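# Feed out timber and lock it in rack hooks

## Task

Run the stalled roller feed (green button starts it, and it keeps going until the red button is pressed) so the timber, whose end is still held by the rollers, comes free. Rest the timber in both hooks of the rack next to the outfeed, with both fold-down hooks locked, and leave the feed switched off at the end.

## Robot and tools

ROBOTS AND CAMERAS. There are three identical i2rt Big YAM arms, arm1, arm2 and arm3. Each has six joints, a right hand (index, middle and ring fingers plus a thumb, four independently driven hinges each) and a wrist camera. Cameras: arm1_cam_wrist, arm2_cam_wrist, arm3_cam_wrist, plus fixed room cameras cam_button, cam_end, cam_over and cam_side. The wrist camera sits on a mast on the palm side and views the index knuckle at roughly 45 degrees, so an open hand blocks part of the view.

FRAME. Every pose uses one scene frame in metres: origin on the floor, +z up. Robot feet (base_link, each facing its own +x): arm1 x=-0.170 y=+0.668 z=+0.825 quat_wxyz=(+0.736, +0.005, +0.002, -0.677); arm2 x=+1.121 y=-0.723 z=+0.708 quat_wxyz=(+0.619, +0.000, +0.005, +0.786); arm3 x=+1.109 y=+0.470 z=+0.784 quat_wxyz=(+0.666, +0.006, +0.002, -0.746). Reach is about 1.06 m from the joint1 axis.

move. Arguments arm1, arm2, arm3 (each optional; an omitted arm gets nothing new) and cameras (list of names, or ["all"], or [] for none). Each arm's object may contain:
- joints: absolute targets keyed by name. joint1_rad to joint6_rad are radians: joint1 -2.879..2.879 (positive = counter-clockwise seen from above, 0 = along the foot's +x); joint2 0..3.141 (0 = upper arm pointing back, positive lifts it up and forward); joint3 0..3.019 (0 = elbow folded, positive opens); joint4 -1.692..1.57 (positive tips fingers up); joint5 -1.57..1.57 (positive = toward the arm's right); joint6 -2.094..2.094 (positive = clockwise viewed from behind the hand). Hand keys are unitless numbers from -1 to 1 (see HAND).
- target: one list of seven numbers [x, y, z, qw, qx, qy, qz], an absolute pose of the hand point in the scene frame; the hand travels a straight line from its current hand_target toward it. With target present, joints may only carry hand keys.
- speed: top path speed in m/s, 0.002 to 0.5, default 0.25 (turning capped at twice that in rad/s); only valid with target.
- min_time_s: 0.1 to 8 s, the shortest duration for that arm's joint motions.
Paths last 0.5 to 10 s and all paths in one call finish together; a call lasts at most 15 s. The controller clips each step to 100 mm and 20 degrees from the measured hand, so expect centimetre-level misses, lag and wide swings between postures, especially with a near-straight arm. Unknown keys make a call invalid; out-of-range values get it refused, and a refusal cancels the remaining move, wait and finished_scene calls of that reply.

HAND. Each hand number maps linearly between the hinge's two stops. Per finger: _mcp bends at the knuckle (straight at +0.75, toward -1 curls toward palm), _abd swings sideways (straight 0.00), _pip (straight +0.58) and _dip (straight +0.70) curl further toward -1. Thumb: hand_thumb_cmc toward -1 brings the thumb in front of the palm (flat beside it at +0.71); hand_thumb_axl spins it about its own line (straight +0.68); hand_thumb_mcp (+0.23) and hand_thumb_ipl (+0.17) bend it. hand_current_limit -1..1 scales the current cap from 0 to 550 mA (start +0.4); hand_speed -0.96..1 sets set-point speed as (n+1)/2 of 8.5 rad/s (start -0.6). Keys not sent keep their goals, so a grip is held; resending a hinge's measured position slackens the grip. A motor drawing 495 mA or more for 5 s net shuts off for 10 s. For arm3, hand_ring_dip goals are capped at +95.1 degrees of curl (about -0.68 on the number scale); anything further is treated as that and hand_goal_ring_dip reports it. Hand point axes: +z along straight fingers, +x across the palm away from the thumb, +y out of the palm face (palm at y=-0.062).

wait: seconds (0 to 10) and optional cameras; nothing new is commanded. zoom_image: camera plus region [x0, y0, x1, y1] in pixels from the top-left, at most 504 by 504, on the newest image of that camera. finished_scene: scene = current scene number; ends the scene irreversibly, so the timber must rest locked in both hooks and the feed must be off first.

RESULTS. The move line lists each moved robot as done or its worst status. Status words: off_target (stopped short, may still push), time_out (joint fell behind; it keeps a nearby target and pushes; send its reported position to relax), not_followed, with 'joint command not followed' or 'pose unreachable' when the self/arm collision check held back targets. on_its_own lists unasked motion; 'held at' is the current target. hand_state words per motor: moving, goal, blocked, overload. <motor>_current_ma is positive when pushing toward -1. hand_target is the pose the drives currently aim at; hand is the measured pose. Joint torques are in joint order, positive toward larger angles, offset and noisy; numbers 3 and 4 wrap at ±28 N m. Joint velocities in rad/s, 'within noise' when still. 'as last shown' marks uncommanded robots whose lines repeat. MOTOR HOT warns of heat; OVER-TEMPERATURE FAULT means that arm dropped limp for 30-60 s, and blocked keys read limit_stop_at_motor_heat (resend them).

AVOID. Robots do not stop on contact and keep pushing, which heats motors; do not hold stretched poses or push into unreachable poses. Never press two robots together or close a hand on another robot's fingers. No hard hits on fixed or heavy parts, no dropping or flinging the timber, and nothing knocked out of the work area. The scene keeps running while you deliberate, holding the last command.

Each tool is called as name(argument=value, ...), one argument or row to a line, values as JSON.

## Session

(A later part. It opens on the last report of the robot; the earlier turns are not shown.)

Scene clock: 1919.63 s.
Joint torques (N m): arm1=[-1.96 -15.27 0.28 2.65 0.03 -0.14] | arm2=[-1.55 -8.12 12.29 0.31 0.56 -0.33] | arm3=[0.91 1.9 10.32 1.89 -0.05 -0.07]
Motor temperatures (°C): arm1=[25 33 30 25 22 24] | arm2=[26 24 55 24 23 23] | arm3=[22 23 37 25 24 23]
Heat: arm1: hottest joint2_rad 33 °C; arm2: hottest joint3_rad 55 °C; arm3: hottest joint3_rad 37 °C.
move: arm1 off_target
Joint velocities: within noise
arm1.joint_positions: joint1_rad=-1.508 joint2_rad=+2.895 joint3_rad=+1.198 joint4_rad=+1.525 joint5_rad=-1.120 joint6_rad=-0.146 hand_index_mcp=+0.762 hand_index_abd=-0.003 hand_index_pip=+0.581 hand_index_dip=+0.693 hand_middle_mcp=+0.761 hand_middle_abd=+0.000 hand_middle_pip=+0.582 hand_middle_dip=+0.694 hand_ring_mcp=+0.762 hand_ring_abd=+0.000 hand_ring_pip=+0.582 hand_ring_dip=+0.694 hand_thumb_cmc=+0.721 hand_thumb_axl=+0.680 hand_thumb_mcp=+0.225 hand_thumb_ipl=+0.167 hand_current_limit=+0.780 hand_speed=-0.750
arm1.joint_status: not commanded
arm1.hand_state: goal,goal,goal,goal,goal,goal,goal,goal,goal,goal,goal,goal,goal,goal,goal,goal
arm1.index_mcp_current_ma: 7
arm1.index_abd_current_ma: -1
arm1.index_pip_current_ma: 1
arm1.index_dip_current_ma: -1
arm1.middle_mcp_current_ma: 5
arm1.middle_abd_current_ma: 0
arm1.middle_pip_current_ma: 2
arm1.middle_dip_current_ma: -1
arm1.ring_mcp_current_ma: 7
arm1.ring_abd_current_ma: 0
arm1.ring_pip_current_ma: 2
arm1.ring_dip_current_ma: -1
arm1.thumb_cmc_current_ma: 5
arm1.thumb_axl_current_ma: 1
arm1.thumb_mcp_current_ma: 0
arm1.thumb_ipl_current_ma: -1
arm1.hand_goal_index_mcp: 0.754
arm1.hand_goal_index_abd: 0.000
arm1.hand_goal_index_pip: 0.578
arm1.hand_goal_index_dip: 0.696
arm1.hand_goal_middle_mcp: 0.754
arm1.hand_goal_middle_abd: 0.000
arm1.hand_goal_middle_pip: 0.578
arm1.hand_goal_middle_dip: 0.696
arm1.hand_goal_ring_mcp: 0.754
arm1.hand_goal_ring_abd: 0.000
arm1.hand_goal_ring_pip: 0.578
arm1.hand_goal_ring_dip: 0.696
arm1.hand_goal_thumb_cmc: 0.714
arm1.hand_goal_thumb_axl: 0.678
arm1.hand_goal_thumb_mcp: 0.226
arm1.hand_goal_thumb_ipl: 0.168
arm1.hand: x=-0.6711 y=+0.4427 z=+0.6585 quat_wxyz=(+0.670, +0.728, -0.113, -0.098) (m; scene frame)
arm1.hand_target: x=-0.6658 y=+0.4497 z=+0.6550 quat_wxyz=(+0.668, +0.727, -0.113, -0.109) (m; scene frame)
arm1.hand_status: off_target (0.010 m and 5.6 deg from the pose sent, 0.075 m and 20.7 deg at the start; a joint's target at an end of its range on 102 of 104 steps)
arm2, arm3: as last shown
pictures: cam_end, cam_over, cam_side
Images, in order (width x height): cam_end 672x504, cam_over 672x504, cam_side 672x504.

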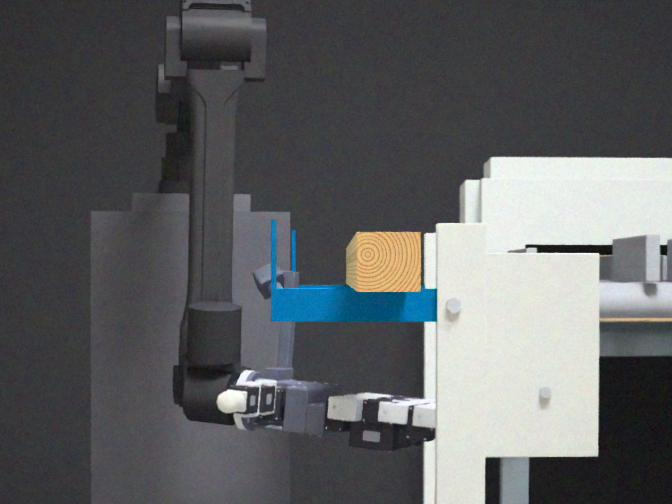

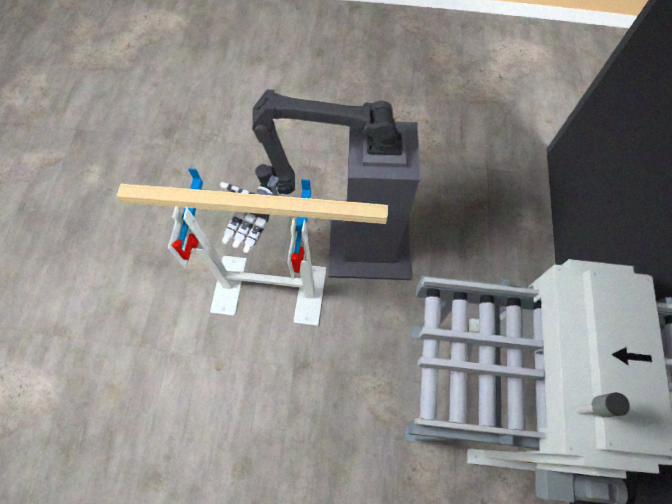

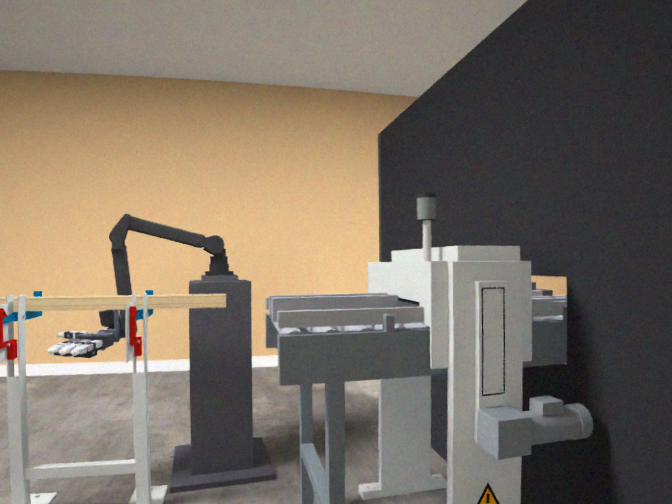

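move(
  arm1={"target": [-0.70, 0.52, 0.65, 0.6645, 0.6645, -0.2418, -0.2418], "speed": 0.1},
)

move(
  arm1={"target": [-0.735, 0.60, 0.65, 0.5964, 0.5964, -0.3799, -0.3799], "speed": 0.1},
  cameras=["cam_end", "cam_over"],
)

Scene clock: 1928.53 s.
Joint torques (N m): arm1=[-2.14 -16.44 0.18 2.82 -0.03 -0.09] | arm2=[-1.26 -6.95 12.14 0.27 0.55 -0.31] | arm3=[0.91 1.96 10.28 1.88 -0.05 -0.07]
Motor temperatures (°C): arm1=[25 33 29 25 22 24] | arm2=[26 24 55 24 23 23] | arm3=[22 23 37 25 24 23]
Heat: arm1: hottest joint2_rad 33 °C; arm2: hottest joint3_rad 55 °C; arm3: hottest joint3_rad 37 °C.
move: arm1 off_target
Joint velocities: within noise
arm1.joint_positions: joint1_rad=-1.605 joint2_rad=+2.895 joint3_rad=+1.138 joint4_rad=+1.525 joint5_rad=-0.895 joint6_rad=-0.168 hand_index_mcp=+0.762 hand_index_abd=-0.003 hand_index_pip=+0.581 hand_index_dip=+0.693 hand_middle_mcp=+0.761 hand_middle_abd=+0.000 hand_middle_pip=+0.582 hand_middle_dip=+0.694 hand_ring_mcp=+0.762 hand_ring_abd=+0.000 hand_ring_pip=+0.582 hand_ring_dip=+0.694 hand_thumb_cmc=+0.721 hand_thumb_axl=+0.680 hand_thumb_mcp=+0.225 hand_thumb_ipl=+0.167 hand_current_limit=+0.780 hand_speed=-0.750
arm1.joint_status: not commanded
arm1.hand_state: goal,goal,goal,goal,goal,goal,goal,goal,goal,goal,goal,goal,goal,goal,goal,goal
arm1.index_mcp_current_ma: 7
arm1.index_abd_current_ma: -1
arm1.index_pip_current_ma: 1
arm1.index_dip_current_ma: -1
arm1.middle_mcp_current_ma: 5
arm1.middle_abd_current_ma: 0
arm1.middle_pip_current_ma: 2
arm1.middle_dip_current_ma: -1
arm1.ring_mcp_current_ma: 7
arm1.ring_abd_current_ma: 0
arm1.ring_pip_current_ma: 2
arm1.ring_dip_current_ma: -1
arm1.thumb_cmc_current_ma: 5
arm1.thumb_axl_current_ma: 1
arm1.thumb_mcp_current_ma: 0
arm1.thumb_ipl_current_ma: -1
arm1.hand_goal_index_mcp: 0.754
arm1.hand_goal_index_abd: 0.000
arm1.hand_goal_index_pip: 0.578
arm1.hand_goal_index_dip: 0.696
arm1.hand_goal_middle_mcp: 0.754
arm1.hand_goal_middle_abd: 0.000
arm1.hand_goal_middle_pip: 0.578
arm1.hand_goal_middle_dip: 0.696
arm1.hand_goal_ring_mcp: 0.754
arm1.hand_goal_ring_abd: 0.000
arm1.hand_goal_ring_pip: 0.578
arm1.hand_goal_ring_dip: 0.696
arm1.hand_goal_thumb_cmc: 0.714
arm1.hand_goal_thumb_axl: 0.678
arm1.hand_goal_thumb_mcp: 0.226
arm1.hand_goal_thumb_ipl: 0.168
arm1.hand: x=-0.7018 y=+0.5133 z=+0.6454 quat_wxyz=(+0.621, +0.722, -0.234, -0.193) (m; scene frame)
arm1.hand_target: x=-0.7004 y=+0.5196 z=+0.6497 quat_wxyz=(+0.621, +0.720, -0.231, -0.208) (m; scene frame)
arm1.hand_status: off_target (0.008 m and 10.0 deg from the pose sent, 0.083 m and 23.3 deg at the start; a joint's target at an end of its range on 74 of 74 steps)
arm2, arm3: as last shown
pictures: none

Scene clock: 1931.83 s.
Joint torques (N m): arm1=[-1.61 -17.38 0.02 3.14 0 0.11] | arm2=[-1.44 -6.89 12.16 0.16 0.56 -0.27] | arm3=[0.91 1.85 10.32 1.89 -0.04 -0.07]
Motor temperatures (°C): arm1=[25 33 29 25 22 24] | arm2=[26 24 55 24 23 23] | arm3=[22 23 37 25 24 23]
Heat: arm1: hottest joint2_rad 33 °C; arm2: hottest joint3_rad 55 °C; arm3: hottest joint3_rad 37 °C.
move: arm1 off_target
Joint velocities: within noise
arm1.joint_positions: joint1_rad=-1.659 joint2_rad=+2.878 joint3_rad=+1.075 joint4_rad=+1.525 joint5_rad=-0.530 joint6_rad=-0.149 hand_index_mcp=+0.762 hand_index_abd=-0.003 hand_index_pip=+0.581 hand_index_dip=+0.693 hand_middle_mcp=+0.761 hand_middle_abd=+0.000 hand_middle_pip=+0.582 hand_middle_dip=+0.694 hand_ring_mcp=+0.762 hand_ring_abd=+0.000 hand_ring_pip=+0.582 hand_ring_dip=+0.694 hand_thumb_cmc=+0.721 hand_thumb_axl=+0.680 hand_thumb_mcp=+0.225 hand_thumb_ipl=+0.167 hand_current_limit=+0.780 hand_speed=-0.750
arm1.joint_status: not commanded
arm1.hand_state: goal,goal,goal,goal,goal,goal,goal,goal,goal,goal,goal,goal,goal,goal,goal,goal
arm1.index_mcp_current_ma: 7
arm1.index_abd_current_ma: -1
arm1.index_pip_current_ma: 1
arm1.index_dip_current_ma: -1
arm1.middle_mcp_current_ma: 5
arm1.middle_abd_current_ma: 0
arm1.middle_pip_current_ma: 2
arm1.middle_dip_current_ma: -1
arm1.ring_mcp_current_ma: 7
arm1.ring_abd_current_ma: 0
arm1.ring_pip_current_ma: 2
arm1.ring_dip_current_ma: -1
arm1.thumb_cmc_current_ma: 5
arm1.thumb_axl_current_ma: 1
arm1.thumb_mcp_current_ma: 0
arm1.thumb_ipl_current_ma: -1
arm1.hand_goal_index_mcp: 0.754
arm1.hand_goal_index_abd: 0.000
arm1.hand_goal_index_pip: 0.578
arm1.hand_goal_index_dip: 0.696
arm1.hand_goal_middle_mcp: 0.754
arm1.hand_goal_middle_abd: 0.000
arm1.hand_goal_middle_pip: 0.578
arm1.hand_goal_middle_dip: 0.696
arm1.hand_goal_ring_mcp: 0.754
arm1.hand_goal_ring_abd: 0.000
arm1.hand_goal_ring_pip: 0.578
arm1.hand_goal_ring_dip: 0.696
arm1.hand_goal_thumb_cmc: 0.714
arm1.hand_goal_thumb_axl: 0.678
arm1.hand_goal_thumb_mcp: 0.226
arm1.hand_goal_thumb_ipl: 0.168
arm1.hand: x=-0.7313 y=+0.5933 z=+0.6357 quat_wxyz=(+0.533, +0.689, -0.384, -0.306) (m; scene frame)
arm1.hand_target: x=-0.7358 y=+0.6005 z=+0.6498 quat_wxyz=(+0.539, +0.678, -0.385, -0.318) (m; scene frame)
arm1.hand_status: off_target (0.016 m and 15.4 deg from the pose sent, 0.093 m and 31.0 deg at the start; a joint's target at an end of its range on 99 of 99 steps)
arm2.joint_positions: joint1_rad=-0.026 joint2_rad=+1.162 joint3_rad=+1.469 joint4_rad=-1.677 joint5_rad=+0.051 joint6_rad=+1.791 hand_index_mcp=+0.749 hand_index_abd=-0.002 hand_index_pip=+0.573 hand_index_dip=+0.693 hand_middle_mcp=-0.462 hand_middle_abd=+0.001 hand_middle_pip=-0.697 hand_middle_dip=+0.696 hand_ring_mcp=-0.466 hand_ring_abd=+0.001 hand_ring_pip=-0.697 hand_ring_dip=+0.696 hand_thumb_cmc=+0.715 hand_thumb_axl=+0.677 hand_thumb_mcp=+0.222 hand_thumb_ipl=+0.168 hand_current_limit=+0.400 hand_speed=-0.600
arm2.joint_status: not commanded
arm2.hand_state: goal,goal,goal,goal,goal,goal,goal,goal,goal,goal,goal,goal,goal,goal,goal,goal
arm2.index_mcp_current_ma: -11
arm2.index_abd_current_ma: -4
arm2.index_pip_current_ma: -6
arm2.index_dip_current_ma: -5
arm2.middle_mcp_current_ma: 54
arm2.middle_abd_current_ma: 1
arm2.middle_pip_current_ma: 5
arm2.middle_dip_current_ma: 0
arm2.ring_mcp_current_ma: 40
arm2.ring_abd_current_ma: 1
arm2.ring_pip_current_ma: 6
arm2.ring_dip_current_ma: 0
arm2.thumb_cmc_current_ma: 1
arm2.thumb_axl_current_ma: -1
arm2.thumb_mcp_current_ma: -11
arm2.thumb_ipl_current_ma: -1
arm2.hand_goal_index_mcp: 0.754
arm2.hand_goal_index_abd: 0.000
arm2.hand_goal_index_pip: 0.576
arm2.hand_goal_index_dip: 0.696
arm2.hand_goal_middle_mcp: -0.480
arm2.hand_goal_middle_abd: 0.000
arm2.hand_goal_middle_pip: -0.700
arm2.hand_goal_middle_dip: 0.696
arm2.hand_goal_ring_mcp: -0.480
arm2.hand_goal_ring_abd: 0.000
arm2.hand_goal_ring_pip: -0.700
arm2.hand_goal_ring_dip: 0.696
arm2.hand_goal_thumb_cmc: 0.714
arm2.hand_goal_thumb_axl: 0.678
arm2.hand_goal_thumb_mcp: 0.226
arm2.hand_goal_thumb_ipl: 0.168
arm2.hand: x=+1.1449 y=-0.4025 z=+1.0798 quat_wxyz=(-0.070, +0.709, +0.698, +0.071) (m; scene frame)
arm2.hand_target: x=+1.1487 y=-0.3994 z=+1.0991 quat_wxyz=(-0.084, +0.705, +0.699, +0.085) (m; scene frame)
arm2.hand_status: not commanded
arm3.joint_positions: joint1_rad=-0.134 joint2_rad=+0.629 joint3_rad=+1.370 joint4_rad=-1.370 joint5_rad=-0.062 joint6_rad=+1.107 hand_index_mcp=+0.754 hand_index_abd=+0.000 hand_index_pip=+0.577 hand_index_dip=+0.696 hand_middle_mcp=+0.754 hand_middle_abd=+0.000 hand_middle_pip=+0.577 hand_middle_dip=+0.696 hand_ring_mcp=+0.754 hand_ring_abd=+0.000 hand_ring_pip=+0.577 hand_ring_dip=+0.696 hand_thumb_cmc=+0.714 hand_thumb_axl=+0.677 hand_thumb_mcp=+0.226 hand_thumb_ipl=+0.168 hand_current_limit=+0.400 hand_speed=-0.600
arm3.joint_status: not commanded
arm3.hand_state: goal,goal,goal,goal,goal,goal,goal,goal,goal,goal,goal,goal,goal,goal,goal,goal
arm3.index_mcp_current_ma: 0
arm3.index_abd_current_ma: 0
arm3.index_pip_current_ma: 0
arm3.index_dip_current_ma: 0
arm3.middle_mcp_current_ma: 0
arm3.middle_abd_current_ma: 0
arm3.middle_pip_current_ma: 0
arm3.middle_dip_current_ma: 0
arm3.ring_mcp_current_ma: 0
arm3.ring_abd_current_ma: 0
arm3.ring_pip_current_ma: 0
arm3.ring_dip_current_ma: 0
arm3.thumb_cmc_current_ma: 0
arm3.thumb_axl_current_ma: 0
arm3.thumb_mcp_current_ma: 0
arm3.thumb_ipl_current_ma: 0
arm3.hand_goal_index_mcp: 0.754
arm3.hand_goal_index_abd: 0.000
arm3.hand_goal_index_pip: 0.576
arm3.hand_goal_index_dip: 0.696
arm3.hand_goal_middle_mcp: 0.754
arm3.hand_goal_middle_abd: 0.000
arm3.hand_goal_middle_pip: 0.576
arm3.hand_goal_middle_dip: 0.696
arm3.hand_goal_ring_mcp: 0.754
arm3.hand_goal_ring_abd: 0.000
arm3.hand_goal_ring_pip: 0.576
arm3.hand_goal_ring_dip: 0.696
arm3.hand_goal_thumb_cmc: 0.714
arm3.hand_goal_thumb_axl: 0.678
arm3.hand_goal_thumb_mcp: 0.226
arm3.hand_goal_thumb_ipl: 0.168
arm3.hand: x=+0.9699 y=+0.2382 z=+1.3123 quat_wxyz=(+0.395, +0.705, -0.549, +0.214) (m; scene frame)
arm3.hand_target: x=+0.9704 y=+0.2405 z=+1.3241 quat_wxyz=(+0.406, +0.700, -0.545, +0.218) (m; scene frame)
arm3.hand_status: not commanded
pictures: cam_end, cam_over
Images, in order (width x height): cam_end 672x504, cam_over 672x504.

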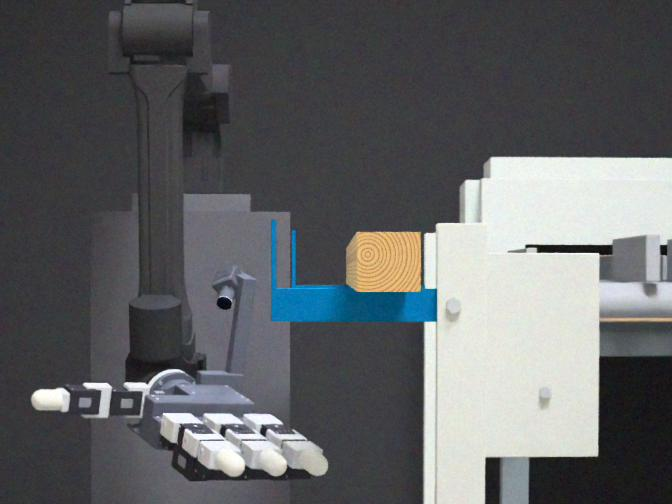

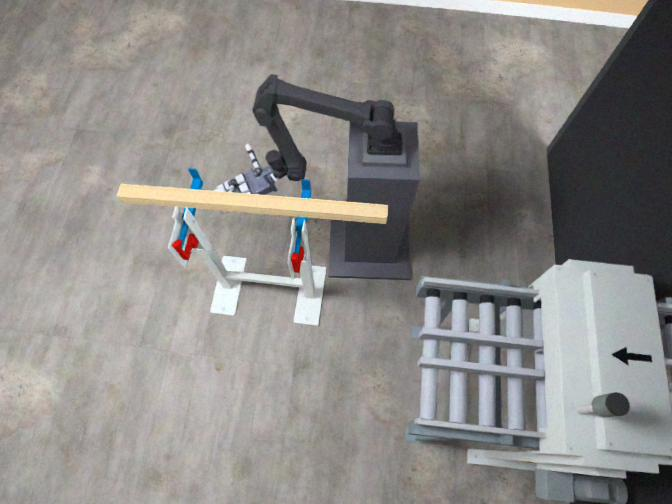

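move(
  arm1={"target": [-0.76, 0.67, 0.65, 0.5, 0.5, -0.5, -0.5], "speed": 0.12},
)

move(
  arm1={"target": [-0.72, 0.69, 0.95, 0.5, 0.5, -0.5, -0.5], "speed": 0.15},
  cameras=["cam_end", "cam_over", "cam_side", "cam_button"],
)

zoom_image(
  camera="cam_side",
  region=[0, 260, 200, 410],
)

zoom_image(
  camera="cam_over",
  region=[100, 140, 400, 340],
)

zoom_image(
  camera="cam_end",
  region=[200, 180, 620, 495],
)

Scene clock: 1940.67 s.
Joint torques (N m): arm1=[-0.26 -16.91 1.18 3.19 0.24 0.11] | arm2=[-1.26 -7.77 12.16 0.34 0.53 -0.29] | arm3=[0.79 1.96 10.29 1.87 -0.04 -0.07]
Motor temperatures (°C): arm1=[25 33 29 25 22 24] | arm2=[26 24 55 24 23 23] | arm3=[22 23 37 25 24 23]
Heat: arm1: hottest joint2_rad 33 °C; arm2: hottest joint3_rad 55 °C; arm3: hottest joint3_rad 37 °C.
move: arm1 off_target
Joint velocities: within noise
arm1.joint_positions: joint1_rad=-1.599 joint2_rad=+2.867 joint3_rad=+1.090 joint4_rad=+1.525 joint5_rad=+0.075 joint6_rad=+0.018 hand_index_mcp=+0.762 hand_index_abd=-0.003 hand_index_pip=+0.581 hand_index_dip=+0.693 hand_middle_mcp=+0.761 hand_middle_abd=+0.000 hand_middle_pip=+0.582 hand_middle_dip=+0.694 hand_ring_mcp=+0.762 hand_ring_abd=+0.000 hand_ring_pip=+0.582 hand_ring_dip=+0.694 hand_thumb_cmc=+0.721 hand_thumb_axl=+0.680 hand_thumb_mcp=+0.225 hand_thumb_ipl=+0.167 hand_current_limit=+0.780 hand_speed=-0.750
arm1.joint_status: not commanded
arm1.hand_state: goal,goal,goal,goal,goal,goal,goal,goal,goal,goal,goal,goal,goal,goal,goal,goal
arm1.index_mcp_current_ma: 7
arm1.index_abd_current_ma: -1
arm1.index_pip_current_ma: 1
arm1.index_dip_current_ma: -1
arm1.middle_mcp_current_ma: 5
arm1.middle_abd_current_ma: 0
arm1.middle_pip_current_ma: 2
arm1.middle_dip_current_ma: -1
arm1.ring_mcp_current_ma: 7
arm1.ring_abd_current_ma: 0
arm1.ring_pip_current_ma: 2
arm1.ring_dip_current_ma: -1
arm1.thumb_cmc_current_ma: 5
arm1.thumb_axl_current_ma: 1
arm1.thumb_mcp_current_ma: 0
arm1.thumb_ipl_current_ma: -1
arm1.hand_goal_index_mcp: 0.754
arm1.hand_goal_index_abd: 0.000
arm1.hand_goal_index_pip: 0.578
arm1.hand_goal_index_dip: 0.696
arm1.hand_goal_middle_mcp: 0.754
arm1.hand_goal_middle_abd: 0.000
arm1.hand_goal_middle_pip: 0.578
arm1.hand_goal_middle_dip: 0.696
arm1.hand_goal_ring_mcp: 0.754
arm1.hand_goal_ring_abd: 0.000
arm1.hand_goal_ring_pip: 0.578
arm1.hand_goal_ring_dip: 0.696
arm1.hand_goal_thumb_cmc: 0.714
arm1.hand_goal_thumb_axl: 0.678
arm1.hand_goal_thumb_mcp: 0.226
arm1.hand_goal_thumb_ipl: 0.168
arm1.hand: x=-0.7562 y=+0.6747 z=+0.6378 quat_wxyz=(+0.425, +0.556, -0.563, -0.440) (m; scene frame)
arm1.hand_target: x=-0.7609 y=+0.6686 z=+0.6496 quat_wxyz=(+0.442, +0.544, -0.557, -0.446) (m; scene frame)
arm1.hand_status: off_target (0.014 m and 14.7 deg from the pose sent, 0.083 m and 34.1 deg at the start; a joint's target at an end of its range on 101 of 101 steps)
arm2, arm3: as last shown
pictures: none

Scene clock: 1943.50 s.
Joint torques (N m): arm1=[-2.61 -13.74 2.22 1.4 -0.26 -0.14] | arm2=[-1.9 -7.59 12.22 0.2 0.57 -0.28] | arm3=[1.08 1.96 10.25 1.92 -0.04 -0.06]
Motor temperatures (°C): arm1=[25 33 29 25 22 24] | arm2=[26 24 55 24 23 23] | arm3=[22 23 37 25 24 23]
Heat: arm1: hottest joint2_rad 33 °C; arm2: hottest joint3_rad 55 °C; arm3: hottest joint3_rad 37 °C.
move: arm1 done
Joint velocities: within noise
arm1.joint_positions: joint1_rad=-1.640 joint2_rad=+2.115 joint3_rad=+0.624 joint4_rad=+1.514 joint5_rad=+0.015 joint6_rad=+0.018 hand_index_mcp=+0.762 hand_index_abd=-0.003 hand_index_pip=+0.581 hand_index_dip=+0.693 hand_middle_mcp=+0.761 hand_middle_abd=+0.000 hand_middle_pip=+0.582 hand_middle_dip=+0.694 hand_ring_mcp=+0.762 hand_ring_abd=+0.000 hand_ring_pip=+0.582 hand_ring_dip=+0.694 hand_thumb_cmc=+0.721 hand_thumb_axl=+0.680 hand_thumb_mcp=+0.225 hand_thumb_ipl=+0.167 hand_current_limit=+0.780 hand_speed=-0.750
arm1.joint_status: not commanded
arm1.hand_state: goal,goal,goal,goal,goal,goal,goal,goal,goal,goal,goal,goal,goal,goal,goal,goal
arm1.index_mcp_current_ma: 7
arm1.index_abd_current_ma: -1
arm1.index_pip_current_ma: 1
arm1.index_dip_current_ma: -1
arm1.middle_mcp_current_ma: 5
arm1.middle_abd_current_ma: 0
arm1.middle_pip_current_ma: 2
arm1.middle_dip_current_ma: -1
arm1.ring_mcp_current_ma: 7
arm1.ring_abd_current_ma: 0
arm1.ring_pip_current_ma: 2
arm1.ring_dip_current_ma: -1
arm1.thumb_cmc_current_ma: 5
arm1.thumb_axl_current_ma: 1
arm1.thumb_mcp_current_ma: 0
arm1.thumb_ipl_current_ma: -1
arm1.hand_goal_index_mcp: 0.754
arm1.hand_goal_index_abd: 0.000
arm1.hand_goal_index_pip: 0.578
arm1.hand_goal_index_dip: 0.696
arm1.hand_goal_middle_mcp: 0.754
arm1.hand_goal_middle_abd: 0.000
arm1.hand_goal_middle_pip: 0.578
arm1.hand_goal_middle_dip: 0.696
arm1.hand_goal_ring_mcp: 0.754
arm1.hand_goal_ring_abd: 0.000
arm1.hand_goal_ring_pip: 0.578
arm1.hand_goal_ring_dip: 0.696
arm1.hand_goal_thumb_cmc: 0.714
arm1.hand_goal_thumb_axl: 0.678
arm1.hand_goal_thumb_mcp: 0.226
arm1.hand_goal_thumb_ipl: 0.168
arm1.hand: x=-0.7229 y=+0.6863 z=+0.9520 quat_wxyz=(+0.507, +0.493, -0.498, -0.503) (m; scene frame)
arm1.hand_target: x=-0.7223 y=+0.6917 z=+0.9495 quat_wxyz=(+0.497, +0.498, -0.502, -0.502) (m; scene frame)
arm1.hand_status: done (0.005 m and 1.2 deg from the pose sent, 0.315 m and 14.7 deg at the start; a joint's target at an end of its range on 53 of 85 steps)
arm2, arm3: as last shown
pictures: cam_button, cam_end, cam_over, cam_side
Images, in order (width x height): cam_button 672x504, cam_end 672x504, cam_over 672x504, cam_side 672x504.

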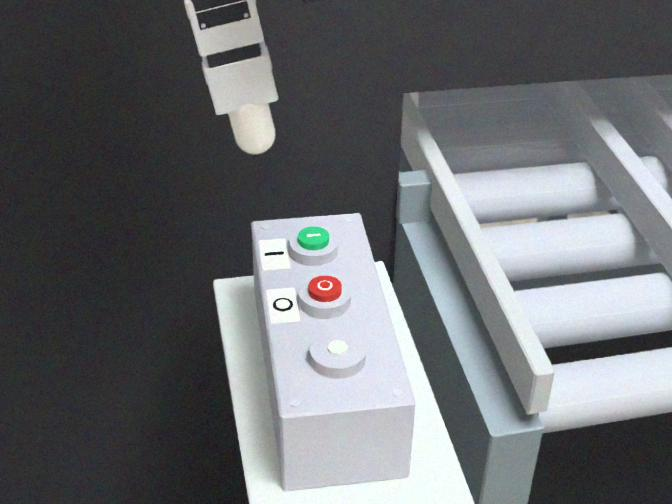

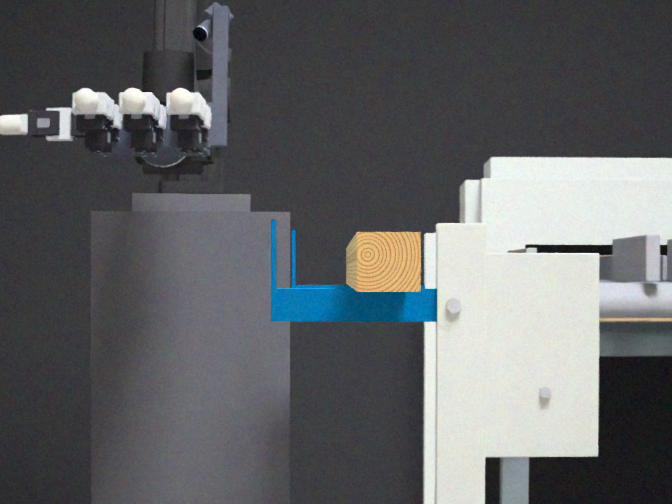

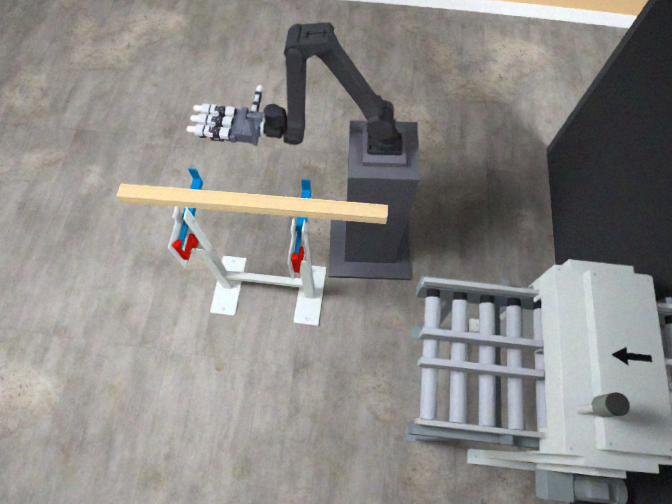

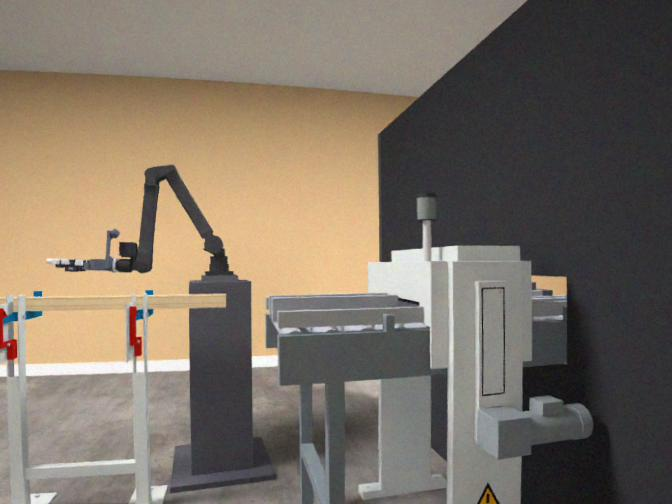

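Scaled by 2.520 from the camera's 672x504 image, which has a finer 960x720 frame.

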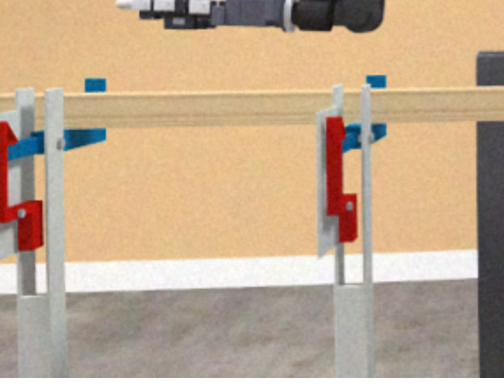

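Scaled by 1.680 from the camera's 672x504 image, which has a finer 960x720 frame.

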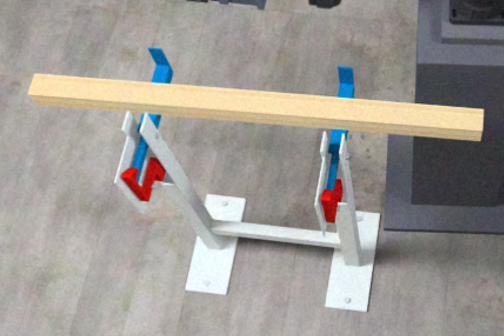

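Scaled by 1.200 from the camera's 672x504 image, which has a finer 960x720 frame.

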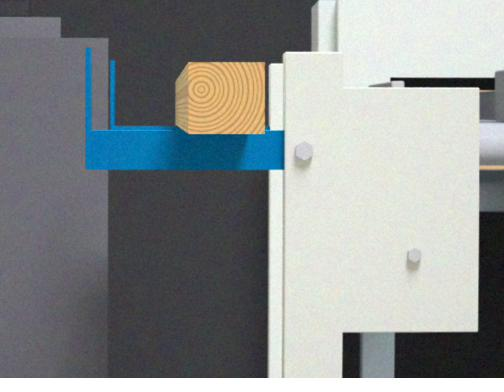

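zoom_image(
  camera="cam_side",
  region=[0, 285, 60, 375],
)

zoom_image(
  camera="cam_over",
  region=[155, 155, 335, 285],
)

Scaled by 5.600 from the camera's 672x504 image, which has a finer 960x720 frame.

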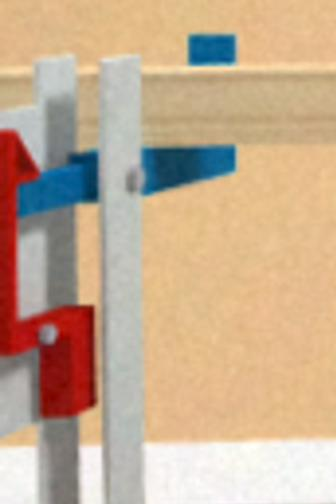

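Scaled by 2.800 from the camera's 672x504 image, which has a finer 960x720 frame.

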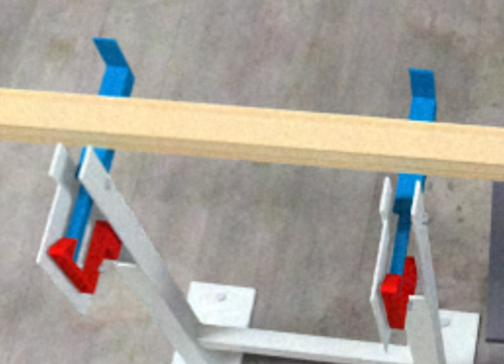

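finished_scene(
  scene=1,
)

The scene is finished: the task was done.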